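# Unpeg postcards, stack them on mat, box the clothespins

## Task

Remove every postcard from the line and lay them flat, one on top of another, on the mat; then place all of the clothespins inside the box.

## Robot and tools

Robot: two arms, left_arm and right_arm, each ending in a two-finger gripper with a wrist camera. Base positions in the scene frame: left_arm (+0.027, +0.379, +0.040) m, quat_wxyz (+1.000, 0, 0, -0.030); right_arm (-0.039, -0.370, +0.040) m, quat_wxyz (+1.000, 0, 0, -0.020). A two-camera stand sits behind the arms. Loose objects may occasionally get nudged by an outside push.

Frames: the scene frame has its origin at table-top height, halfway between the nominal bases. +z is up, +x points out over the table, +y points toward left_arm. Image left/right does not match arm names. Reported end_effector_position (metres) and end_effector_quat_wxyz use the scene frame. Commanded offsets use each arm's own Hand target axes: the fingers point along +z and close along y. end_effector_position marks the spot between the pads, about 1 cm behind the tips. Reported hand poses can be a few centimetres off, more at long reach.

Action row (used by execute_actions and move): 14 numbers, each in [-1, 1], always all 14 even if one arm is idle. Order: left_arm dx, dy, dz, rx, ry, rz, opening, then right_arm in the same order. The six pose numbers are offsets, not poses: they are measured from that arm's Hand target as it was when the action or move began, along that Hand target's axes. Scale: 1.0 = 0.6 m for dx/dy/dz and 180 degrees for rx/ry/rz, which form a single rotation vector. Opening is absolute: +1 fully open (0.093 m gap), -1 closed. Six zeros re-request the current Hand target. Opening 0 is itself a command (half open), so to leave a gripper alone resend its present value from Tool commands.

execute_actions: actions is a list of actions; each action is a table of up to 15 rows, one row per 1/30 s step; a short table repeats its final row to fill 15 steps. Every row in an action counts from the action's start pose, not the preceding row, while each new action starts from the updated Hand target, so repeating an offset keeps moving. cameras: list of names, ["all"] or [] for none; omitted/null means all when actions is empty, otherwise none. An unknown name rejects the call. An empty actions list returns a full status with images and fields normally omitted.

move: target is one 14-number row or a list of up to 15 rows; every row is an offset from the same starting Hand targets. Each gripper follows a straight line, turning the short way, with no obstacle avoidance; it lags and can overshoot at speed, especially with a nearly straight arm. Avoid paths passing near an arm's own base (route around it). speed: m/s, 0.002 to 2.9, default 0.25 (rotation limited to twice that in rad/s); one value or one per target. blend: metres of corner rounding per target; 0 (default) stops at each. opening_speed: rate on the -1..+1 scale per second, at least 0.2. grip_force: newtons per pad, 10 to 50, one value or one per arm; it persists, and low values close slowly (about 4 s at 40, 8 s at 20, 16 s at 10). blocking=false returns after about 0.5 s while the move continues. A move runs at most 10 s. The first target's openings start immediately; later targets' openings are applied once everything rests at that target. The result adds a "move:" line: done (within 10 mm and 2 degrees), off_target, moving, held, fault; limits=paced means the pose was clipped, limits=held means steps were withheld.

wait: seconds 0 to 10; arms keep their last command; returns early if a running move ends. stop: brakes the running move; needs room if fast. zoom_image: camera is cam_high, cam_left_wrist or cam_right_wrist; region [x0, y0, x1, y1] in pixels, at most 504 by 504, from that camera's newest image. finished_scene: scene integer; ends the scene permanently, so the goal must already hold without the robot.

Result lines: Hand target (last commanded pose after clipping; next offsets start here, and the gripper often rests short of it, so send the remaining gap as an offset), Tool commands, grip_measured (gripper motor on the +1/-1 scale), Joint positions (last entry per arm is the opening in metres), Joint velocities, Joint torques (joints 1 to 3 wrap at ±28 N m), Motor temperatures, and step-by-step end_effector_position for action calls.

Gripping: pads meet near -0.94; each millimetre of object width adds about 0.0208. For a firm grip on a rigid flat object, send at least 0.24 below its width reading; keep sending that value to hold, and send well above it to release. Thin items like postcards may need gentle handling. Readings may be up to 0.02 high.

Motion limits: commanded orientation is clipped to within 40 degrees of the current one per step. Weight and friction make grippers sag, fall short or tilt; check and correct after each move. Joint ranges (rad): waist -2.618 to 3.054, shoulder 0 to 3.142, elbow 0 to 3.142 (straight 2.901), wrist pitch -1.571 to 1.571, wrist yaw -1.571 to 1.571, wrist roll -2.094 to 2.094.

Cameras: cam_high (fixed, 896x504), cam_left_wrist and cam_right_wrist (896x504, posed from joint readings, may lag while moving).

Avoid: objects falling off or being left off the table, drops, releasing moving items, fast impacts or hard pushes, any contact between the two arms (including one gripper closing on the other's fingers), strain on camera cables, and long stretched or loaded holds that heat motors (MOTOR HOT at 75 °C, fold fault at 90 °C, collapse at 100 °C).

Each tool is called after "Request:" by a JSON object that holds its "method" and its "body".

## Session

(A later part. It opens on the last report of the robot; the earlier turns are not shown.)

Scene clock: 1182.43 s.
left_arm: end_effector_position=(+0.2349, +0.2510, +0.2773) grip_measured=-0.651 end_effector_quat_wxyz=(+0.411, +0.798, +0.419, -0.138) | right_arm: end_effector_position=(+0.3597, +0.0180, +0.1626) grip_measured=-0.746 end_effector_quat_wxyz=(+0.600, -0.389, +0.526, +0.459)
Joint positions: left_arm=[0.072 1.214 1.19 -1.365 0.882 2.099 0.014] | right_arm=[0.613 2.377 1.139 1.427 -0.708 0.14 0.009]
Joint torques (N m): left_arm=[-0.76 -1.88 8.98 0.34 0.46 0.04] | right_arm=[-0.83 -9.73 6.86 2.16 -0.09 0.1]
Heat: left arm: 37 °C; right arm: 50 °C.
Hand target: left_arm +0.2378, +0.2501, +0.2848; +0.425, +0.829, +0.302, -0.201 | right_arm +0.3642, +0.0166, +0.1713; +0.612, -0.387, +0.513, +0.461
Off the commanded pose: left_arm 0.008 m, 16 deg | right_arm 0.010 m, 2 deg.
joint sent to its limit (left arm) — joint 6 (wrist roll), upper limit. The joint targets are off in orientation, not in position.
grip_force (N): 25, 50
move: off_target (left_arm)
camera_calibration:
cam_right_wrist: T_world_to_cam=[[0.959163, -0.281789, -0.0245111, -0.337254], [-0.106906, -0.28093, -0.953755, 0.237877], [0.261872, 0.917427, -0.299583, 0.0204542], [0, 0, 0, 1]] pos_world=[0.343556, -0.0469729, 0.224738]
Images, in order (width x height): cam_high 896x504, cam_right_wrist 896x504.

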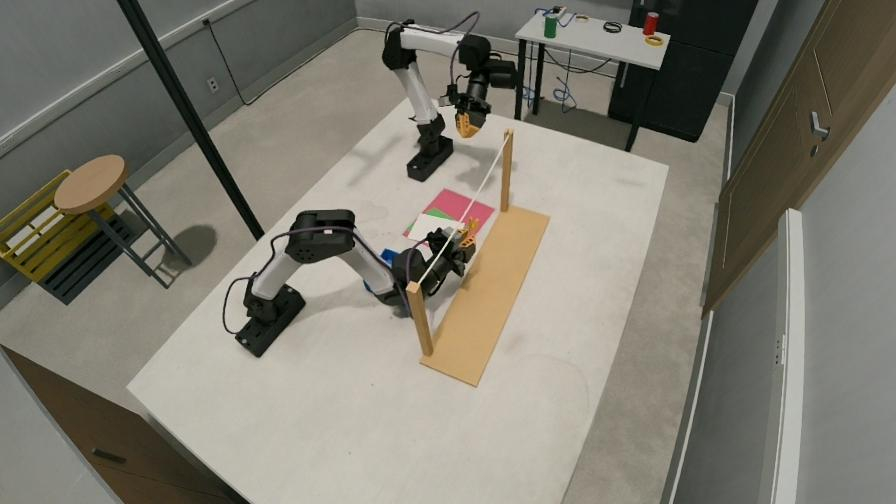

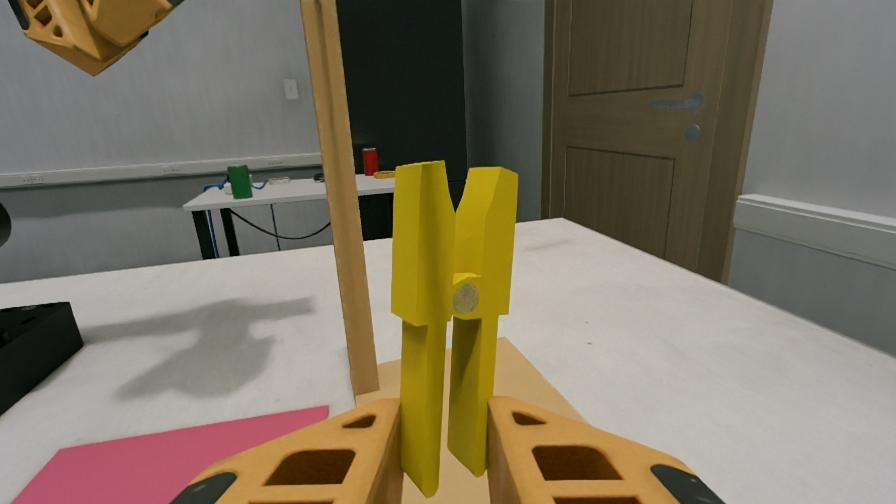

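Request:
{"method": "move", "body": {"target": [[0,0,0,0,0,0,-0.65,-0.05,0.1495,-0.0998,0,0,0,-1],[0,0,0,0,0,0,-0.65,-0.0468,0.1732,-0.2747,0.0313,0.4441,0.0183,-1]], "speed": 0.25, "blend": [0.03,0], "cameras": ["cam_high","cam_right_wrist"]}}

Request:
{"method": "zoom_image", "body": {"camera": "cam_high", "region": [340, 180, 500, 340]}}

Scene clock: 1202.83 s.
left_arm: end_effector_position=(+0.2349, +0.2510, +0.2773) grip_measured=-0.651 end_effector_quat_wxyz=(+0.411, +0.798, +0.419, -0.138) | right_arm: end_effector_position=(+0.2133, -0.1223, +0.1617) grip_measured=-0.746 end_effector_quat_wxyz=(+0.132, -0.543, +0.823, +0.099)
Joint positions: left_arm=[0.072 1.214 1.19 -1.365 0.882 2.099 0.014] | right_arm=[0.737 1.621 1.278 -0.939 -0.165 -0.445 0.009]
Joint torques (N m): left_arm=[-0.64 -1.99 9.17 0.36 0.46 0] | right_arm=[0.69 -5.74 9.77 0.95 -0.17 -0.15]
Motor temperatures (°C): left_arm=[23 35 37 34 24 25 22] | right_arm=[23 52 41 39 24 25 25]
Heat: left arm: 37 °C; right arm: 52 °C.
Hand target: left_arm +0.2378, +0.2501, +0.2848; +0.425, +0.829, +0.302, -0.201 | right_arm +0.2181, -0.1156, +0.1703; +0.144, -0.551, +0.816, +0.097
Off the commanded pose: left_arm 0.008 m, 16 deg | right_arm 0.012 m, 2 deg.
joint sent to its limit (left arm) — joint 6 (wrist roll), upper limit. The joint targets are off in orientation, not in position.
grip_force (N): 25, 50
move: off_target (left_arm, right_arm)
camera_calibration:
cam_right_wrist: T_world_to_cam=[[0.916357, -0.400114, -0.01409, -0.243342], [-0.395937, -0.910887, 0.116272, -0.00645513], [-0.0593562, -0.100968, -0.993118, 0.243306], [0, 0, 0, 1]] pos_world=[0.234874, -0.0786783, 0.238953]
Images, in order (width x height): cam_high 896x504, cam_right_wrist 896x504.

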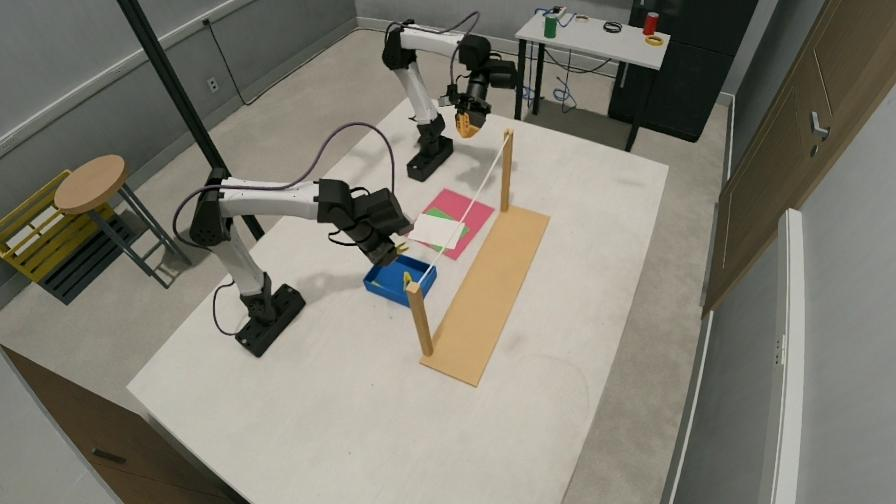

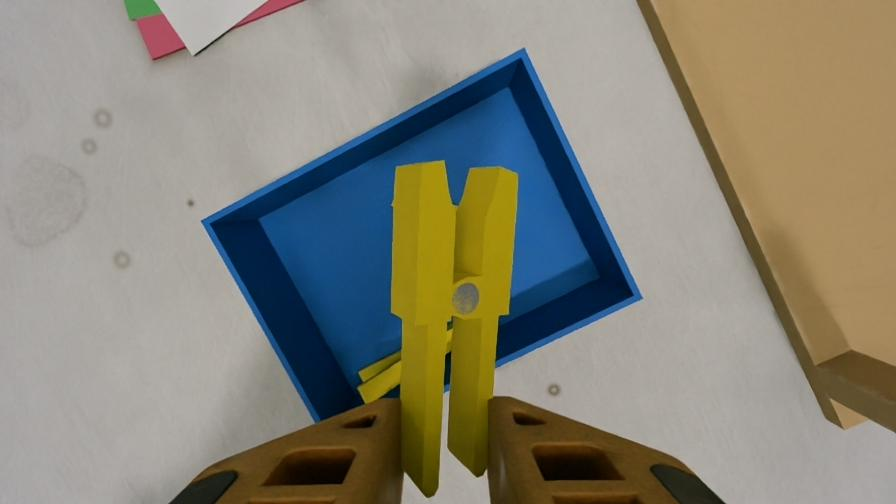

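Scaled by 3.150 from the camera's 896x504 image, which has a finer 1280x720 frame.

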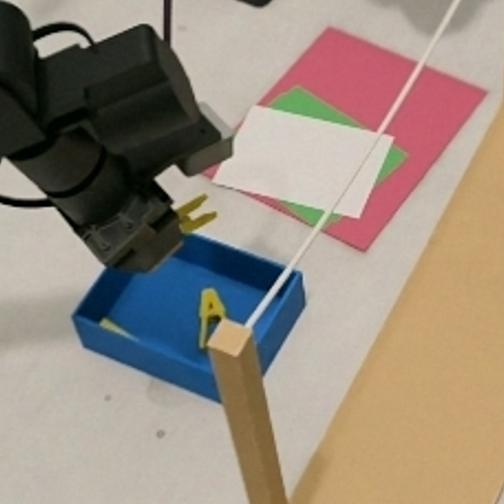

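Request:
{"method": "move", "body": {"target": [[0,0,0,0,0,0,-0.65,0.0644,0,0.1769,0,0,0,-1],[0,0,0,0,0,0,-0.65,0.0644,0,0.1769,0,0,0,-0.3],[0,0,0,0,0,0,-0.65,-0.05,0,-0.14,0,0,0,-0.3]], "speed": [0.12,0.1,0.15], "opening_speed": 0.5, "cameras": ["all"]}}

Request:
{"method": "zoom_image", "body": {"camera": "cam_high", "region": [340, 180, 500, 340]}}

Scene clock: 1217.77 s.
left_arm: end_effector_position=(+0.2349, +0.2510, +0.2773) grip_measured=-0.651 end_effector_quat_wxyz=(+0.411, +0.798, +0.419, -0.138) | right_arm: end_effector_position=(+0.2164, -0.1201, +0.2533) grip_measured=-0.299 end_effector_quat_wxyz=(+0.136, -0.543, +0.823, +0.098)
Joint positions: left_arm=[0.072 1.214 1.19 -1.365 0.882 2.099 0.014] | right_arm=[0.737 1.657 1.681 -1.299 -0.163 -0.445 0.031]
Joint torques (N m): left_arm=[-0.7 -1.94 9.02 0.34 0.48 0.04] | right_arm=[0.62 -5.89 8.87 0.95 -0.18 -0.16]
Heat: left arm: 38 °C; right arm: 49 °C.
Hand target: left_arm +0.2378, +0.2501, +0.2848; +0.425, +0.829, +0.302, -0.201 | right_arm +0.2180, -0.1161, +0.2596; +0.144, -0.551, +0.816, +0.097
Off the commanded pose: left_arm 0.008 m, 16 deg | right_arm 0.008 m, 1 deg.
joint sent to its limit (left arm) — joint 6 (wrist roll), upper limit. The joint targets are off in orientation, not in position.
grip_force (N): 25, 50
move: off_target (left_arm)
camera_calibration:
cam_left_wrist: T_world_to_cam=[[-0.770519, 0.332061, -0.544093, 0.249271], [0.522423, 0.818045, -0.240577, -0.221042], [0.365206, -0.469615, -0.803795, 0.34062], [0, 0, 0, 1]] pos_world=[0.183149, 0.258009, 0.356237]
cam_right_wrist: T_world_to_cam=[[0.916245, -0.400514, -0.00908697, -0.245252], [-0.397167, -0.911092, 0.110319, -0.0121681], [-0.0524634, -0.0974703, -0.993855, 0.333898], [0, 0, 0, 1]] pos_world=[0.237396, -0.076768, 0.33096]

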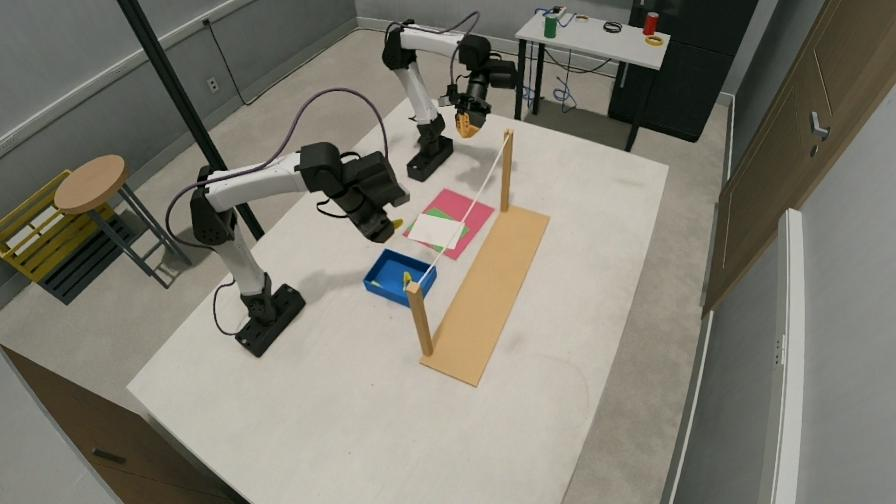

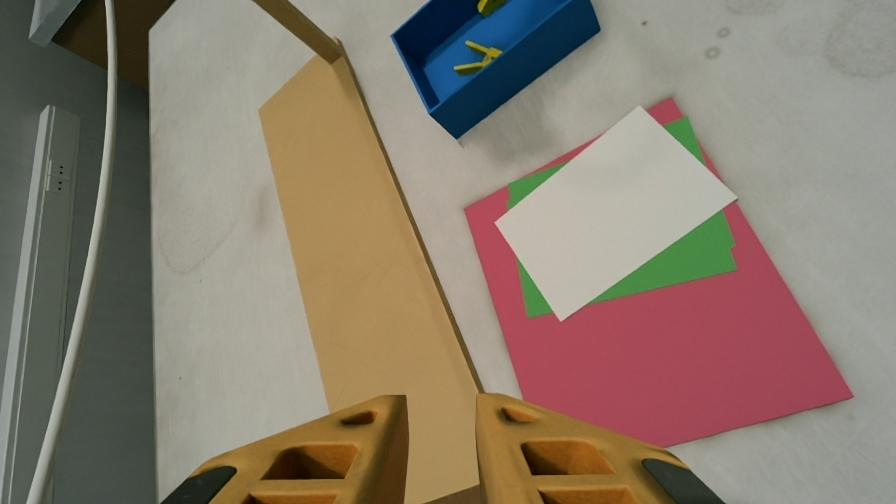

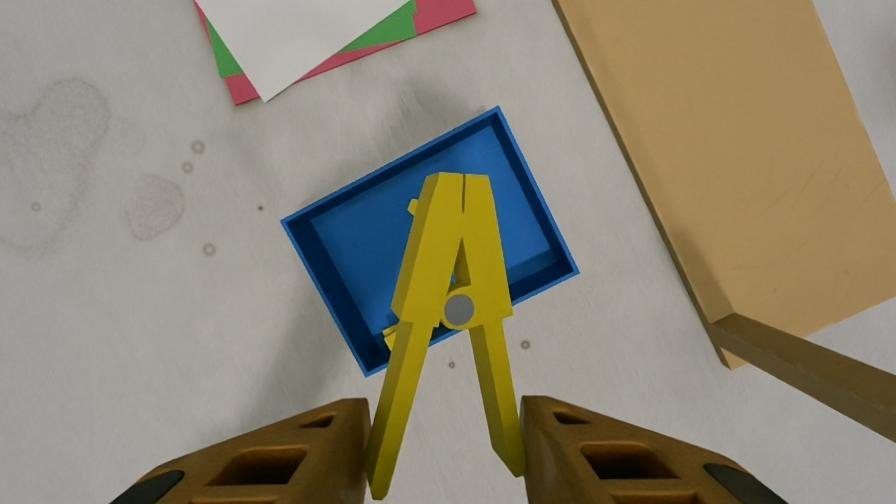

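Scaled by 3.150 from the camera's 896x504 image, which has a finer 1280x720 frame.

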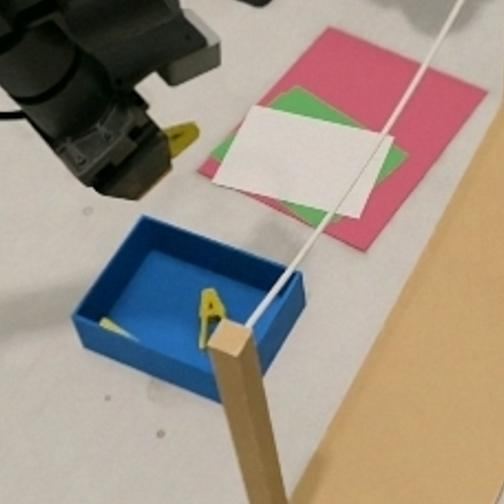

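Request:
{"method": "move", "body": {"target": [[0,0,0,0,0,0,-0.65,0.1149,0,0.3153,0,0,0,-0.3],[0,0,0,0,0,0,-0.65,0.1149,0,0.3153,0,0,0,0.3],[0,0,0,0,0,0,-0.65,0.0,0,0.0,0,0,0,0.3]], "speed": [0.2,0.1,0.15], "opening_speed": 0.6, "cameras": ["cam_high","cam_right_wrist"]}}

Request:
{"method": "zoom_image", "body": {"camera": "cam_high", "region": [340, 180, 500, 340]}}

Request:
{"method": "zoom_image", "body": {"camera": "cam_right_wrist", "region": [200, 80, 640, 420]}}

Scene clock: 1228.47 s.
left_arm: end_effector_position=(+0.2349, +0.2510, +0.2773) grip_measured=-0.651 end_effector_quat_wxyz=(+0.411, +0.798, +0.419, -0.138) | right_arm: end_effector_position=(+0.2166, -0.1200, +0.2535) grip_measured=+0.299 end_effector_quat_wxyz=(+0.137, -0.543, +0.823, +0.098)
Joint positions: left_arm=[0.072 1.214 1.19 -1.365 0.882 2.099 0.014] | right_arm=[0.737 1.657 1.682 -1.298 -0.162 -0.445 0.06]
Joint torques (N m): left_arm=[-0.62 -1.95 9.09 0.33 0.48 0.03] | right_arm=[0.64 -5.86 8.81 0.96 -0.17 -0.16]
Heat: left arm: 38 °C; right arm: 48 °C.
Hand target: left_arm +0.2378, +0.2501, +0.2848; +0.425, +0.829, +0.302, -0.201 | right_arm +0.2180, -0.1161, +0.2595; +0.144, -0.551, +0.816, +0.097
Off the commanded pose: left_arm 0.008 m, 16 deg | right_arm 0.007 m, 1 deg.
joint sent to its limit (left arm) — joint 6 (wrist roll), upper limit. The joint targets are off in orientation, not in position.
grip_force (N): 25, 50
move: off_target (left_arm)
camera_calibration:
cam_right_wrist: T_world_to_cam=[[0.916179, -0.400683, -0.00825511, -0.245709], [-0.397463, -0.911071, 0.109424, -0.0117399], [-0.0513652, -0.0969706, -0.993961, 0.333922], [0, 0, 0, 1]] pos_world=[0.237599, -0.0767666, 0.331161]
Images, in order (width x height): cam_high 896x504, cam_right_wrist 896x504.

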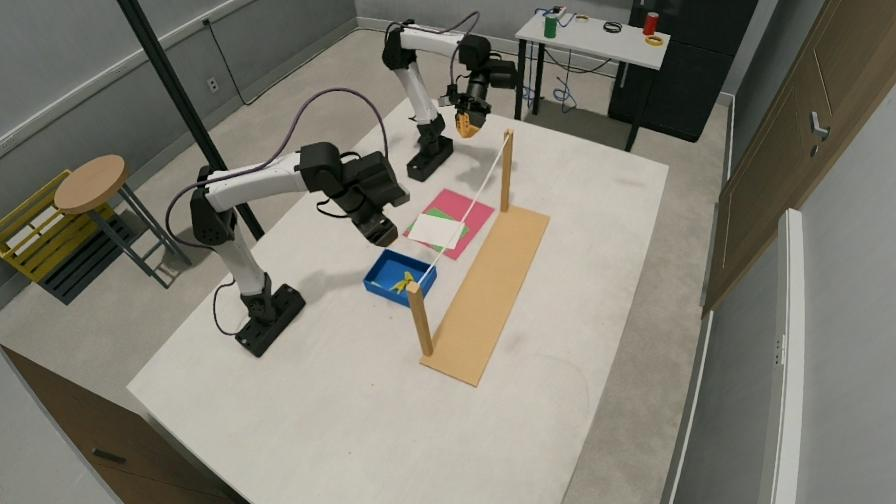

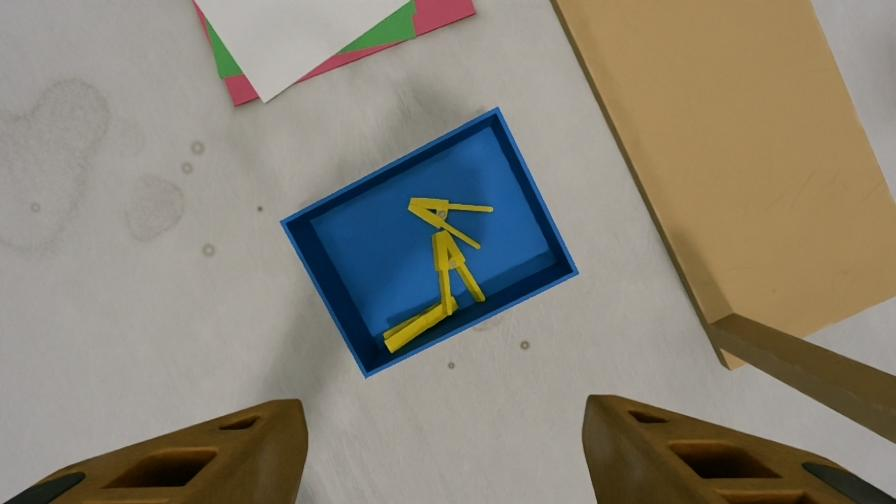

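Scaled by 3.150 from the camera's 896x504 image, which has a finer 1280x720 frame.

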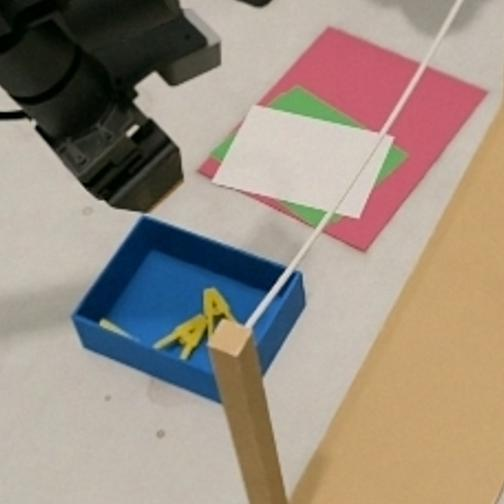

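Scaled by 1.145 from the camera's 896x504 image, which has a finer 1280x720 frame.

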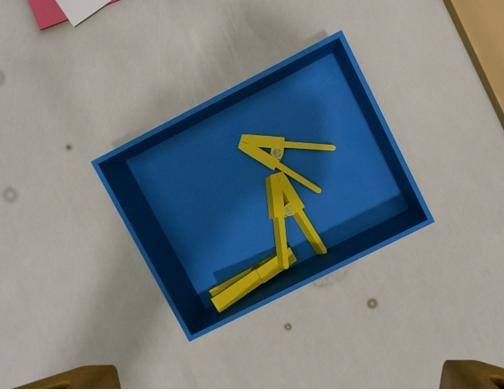

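Request:
{"method": "move", "body": {"target": [[0,0,0,0,0,0,-0.65,-0.1863,0.1487,0.4213,-0.0516,-0.0548,-0.1105,-0.1],[0,0,0,0,0,0,-0.65,-0.1543,0.1487,0.509,-0.0516,-0.0548,-0.1105,-0.1],[0,0,0,0,0,0,-0.65,-0.19,0.1537,0.5257,-0.0165,-0.0555,-0.035,-0.1]], "speed": [0.25,0.06,0.06], "blend": [0.01,0.001,0], "cameras": ["cam_high","cam_left_wrist","cam_right_wrist"]}}

Scene clock: 1266.43 s.
left_arm: end_effector_position=(+0.2349, +0.2510, +0.2773) grip_measured=-0.651 end_effector_quat_wxyz=(+0.411, +0.798, +0.419, -0.138) | right_arm: end_effector_position=(+0.2159, +0.1170, +0.0128) grip_measured=-0.099 end_effector_quat_wxyz=(+0.216, -0.591, +0.760, +0.163)
Joint positions: left_arm=[0.072 1.214 1.19 -1.365 0.882 2.099 0.014] | right_arm=[1.086 2.35 1.607 -0.294 -0.135 -0.24 0.04]
Joint torques (N m): left_arm=[-0.68 -1.89 9.09 0.36 0.46 0.05] | right_arm=[0.76 -9.01 7.97 1.31 -0.12 0.14]
Motor temperatures (°C): left_arm=[23 33 39 31 24 25 22] | right_arm=[23 46 45 33 24 25 24]
Heat: left arm: 39 °C; right arm: 46 °C.
Hand target: left_arm +0.2378, +0.2501, +0.2848; +0.425, +0.829, +0.302, -0.201 | right_arm +0.2128, +0.1179, +0.0021; +0.205, -0.588, +0.767, +0.158
Off the commanded pose: left_arm 0.008 m, 16 deg | right_arm 0.011 m, 2 deg.
joint sent to its limit (left arm) — joint 6 (wrist roll), upper limit. The joint targets are off in orientation, not in position.
grip_force (N): 25, 50
move: off_target (left_arm, right_arm)
camera_calibration:
cam_left_wrist: T_world_to_cam=[[-0.770519, 0.332061, -0.544093, 0.249271], [0.522423, 0.818045, -0.240577, -0.221042], [0.365206, -0.469615, -0.803795, 0.34062], [0, 0, 0, 1]] pos_world=[0.183149, 0.258009, 0.356237]
cam_right_wrist: T_world_to_cam=[[0.966135, -0.25779, 0.0113243, -0.179829], [-0.255376, -0.961533, -0.101176, 0.208198], [0.036971, 0.0948579, -0.994804, 0.0761299], [0, 0, 0, 1]] pos_world=[0.224093, 0.14661, 0.0988355]

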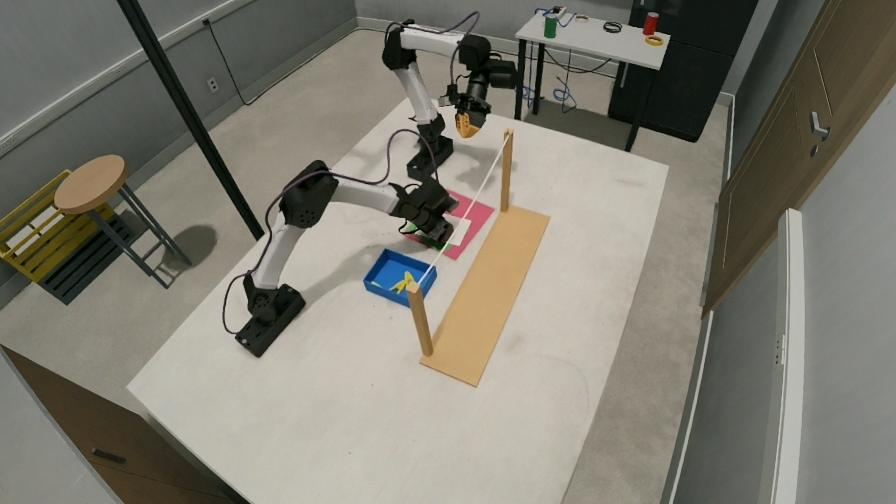

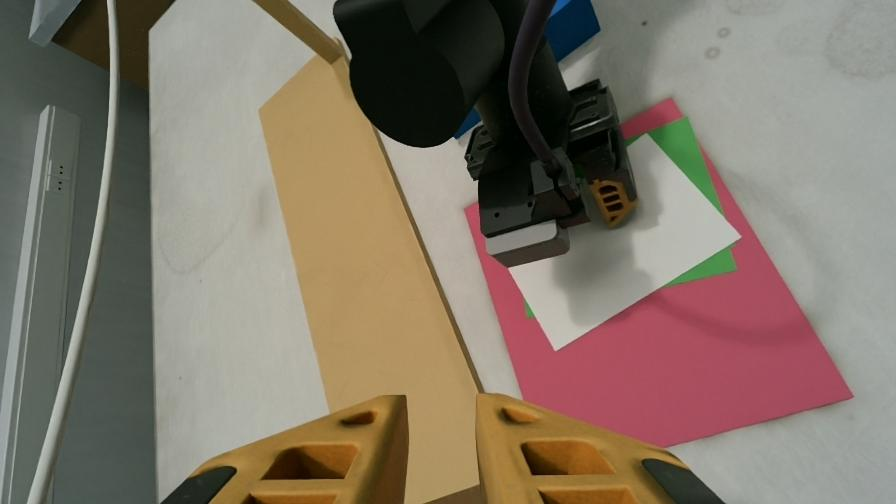

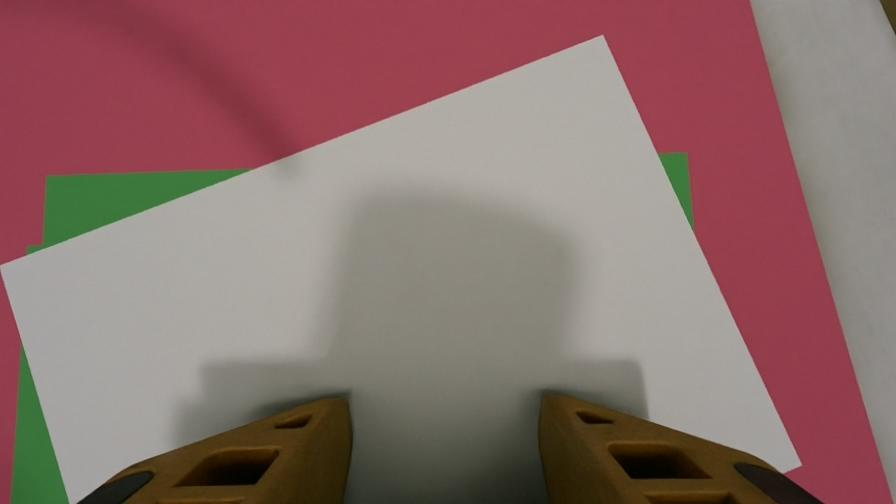

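Request:
{"method": "move", "body": {"target": [[0,0,0,0,0,0,-0.65,-0.1,0,-0.1736,0,0,0,-0.1],[0,0,0,0,0,0,-0.65,0.112,-0.086,-0.45,0,0,0,-0.1]], "speed": [0.15,0.3], "blend": [0.03,0], "cameras": ["cam_high","cam_left_wrist"]}}

Request:
{"method": "zoom_image", "body": {"camera": "cam_left_wrist", "region": [380, 0, 880, 460]}}

Scene clock: 1272.70 s.
left_arm: end_effector_position=(+0.2349, +0.2510, +0.2773) grip_measured=-0.651 end_effector_quat_wxyz=(+0.411, +0.798, +0.419, -0.138) | right_arm: end_effector_position=(+0.2163, -0.0798, +0.2003) grip_measured=-0.099 end_effector_quat_wxyz=(+0.205, -0.582, +0.772, +0.154)
Joint positions: left_arm=[0.072 1.214 1.19 -1.365 0.882 2.099 0.014] | right_arm=[0.774 1.604 1.346 -0.863 -0.265 -0.499 0.04]
Joint torques (N m): left_arm=[-0.58 -1.95 9.17 0.35 0.48 0.02] | right_arm=[-0.36 -7.8 6.13 1.24 -0.35 -0.2]
Heat: left arm: 39 °C; right arm: 47 °C.
Hand target: left_arm +0.2378, +0.2501, +0.2848; +0.425, +0.829, +0.302, -0.201 | right_arm +0.2128, -0.0820, +0.2023; +0.205, -0.588, +0.766, +0.158
Off the commanded pose: left_arm 0.008 m, 16 deg | right_arm 0.005 m, 1 deg.
joint sent to its limit (left arm) — joint 6 (wrist roll), upper limit. The joint targets are off in orientation, not in position.
grip_force (N): 25, 50
move: off_target (left_arm)
camera_calibration:
cam_left_wrist: T_world_to_cam=[[-0.770519, 0.332061, -0.544093, 0.249271], [0.522423, 0.818045, -0.240577, -0.221042], [0.365206, -0.469615, -0.803795, 0.34062], [0, 0, 0, 1]] pos_world=[0.183149, 0.258009, 0.356237]
Images, in order (width x height): cam_high 896x504, cam_left_wrist 896x504.

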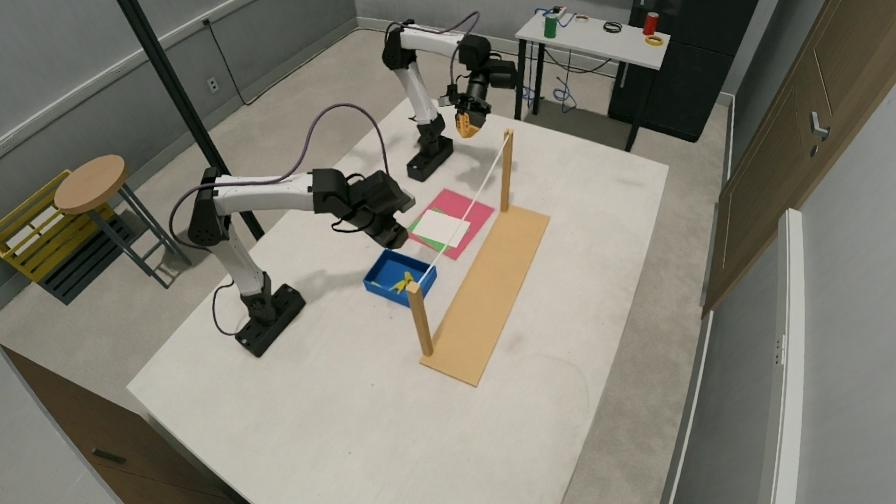

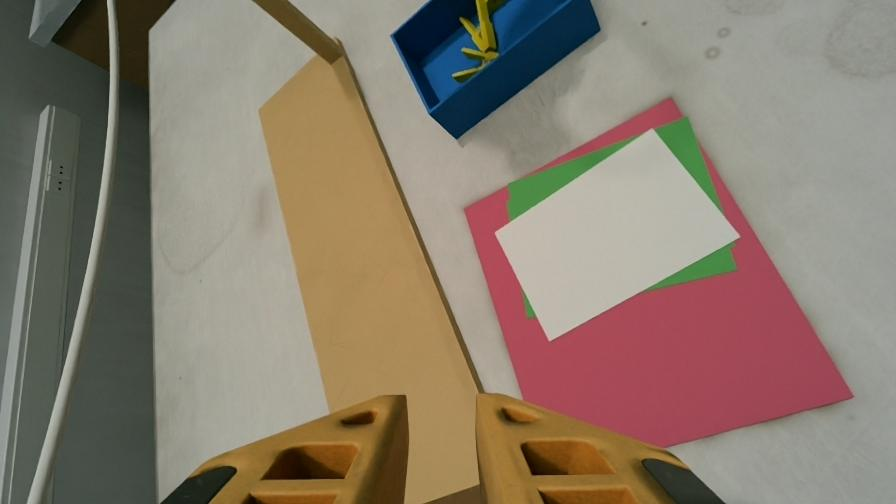

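Scaled by 1.008 from the camera's 896x504 image, which has a finer 1280x720 frame.

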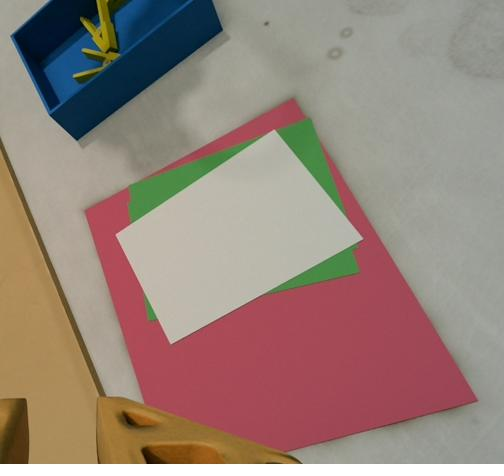

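Request:
{"method": "finished_scene", "body": {"scene": 1}}

The scene is finished: the task was done.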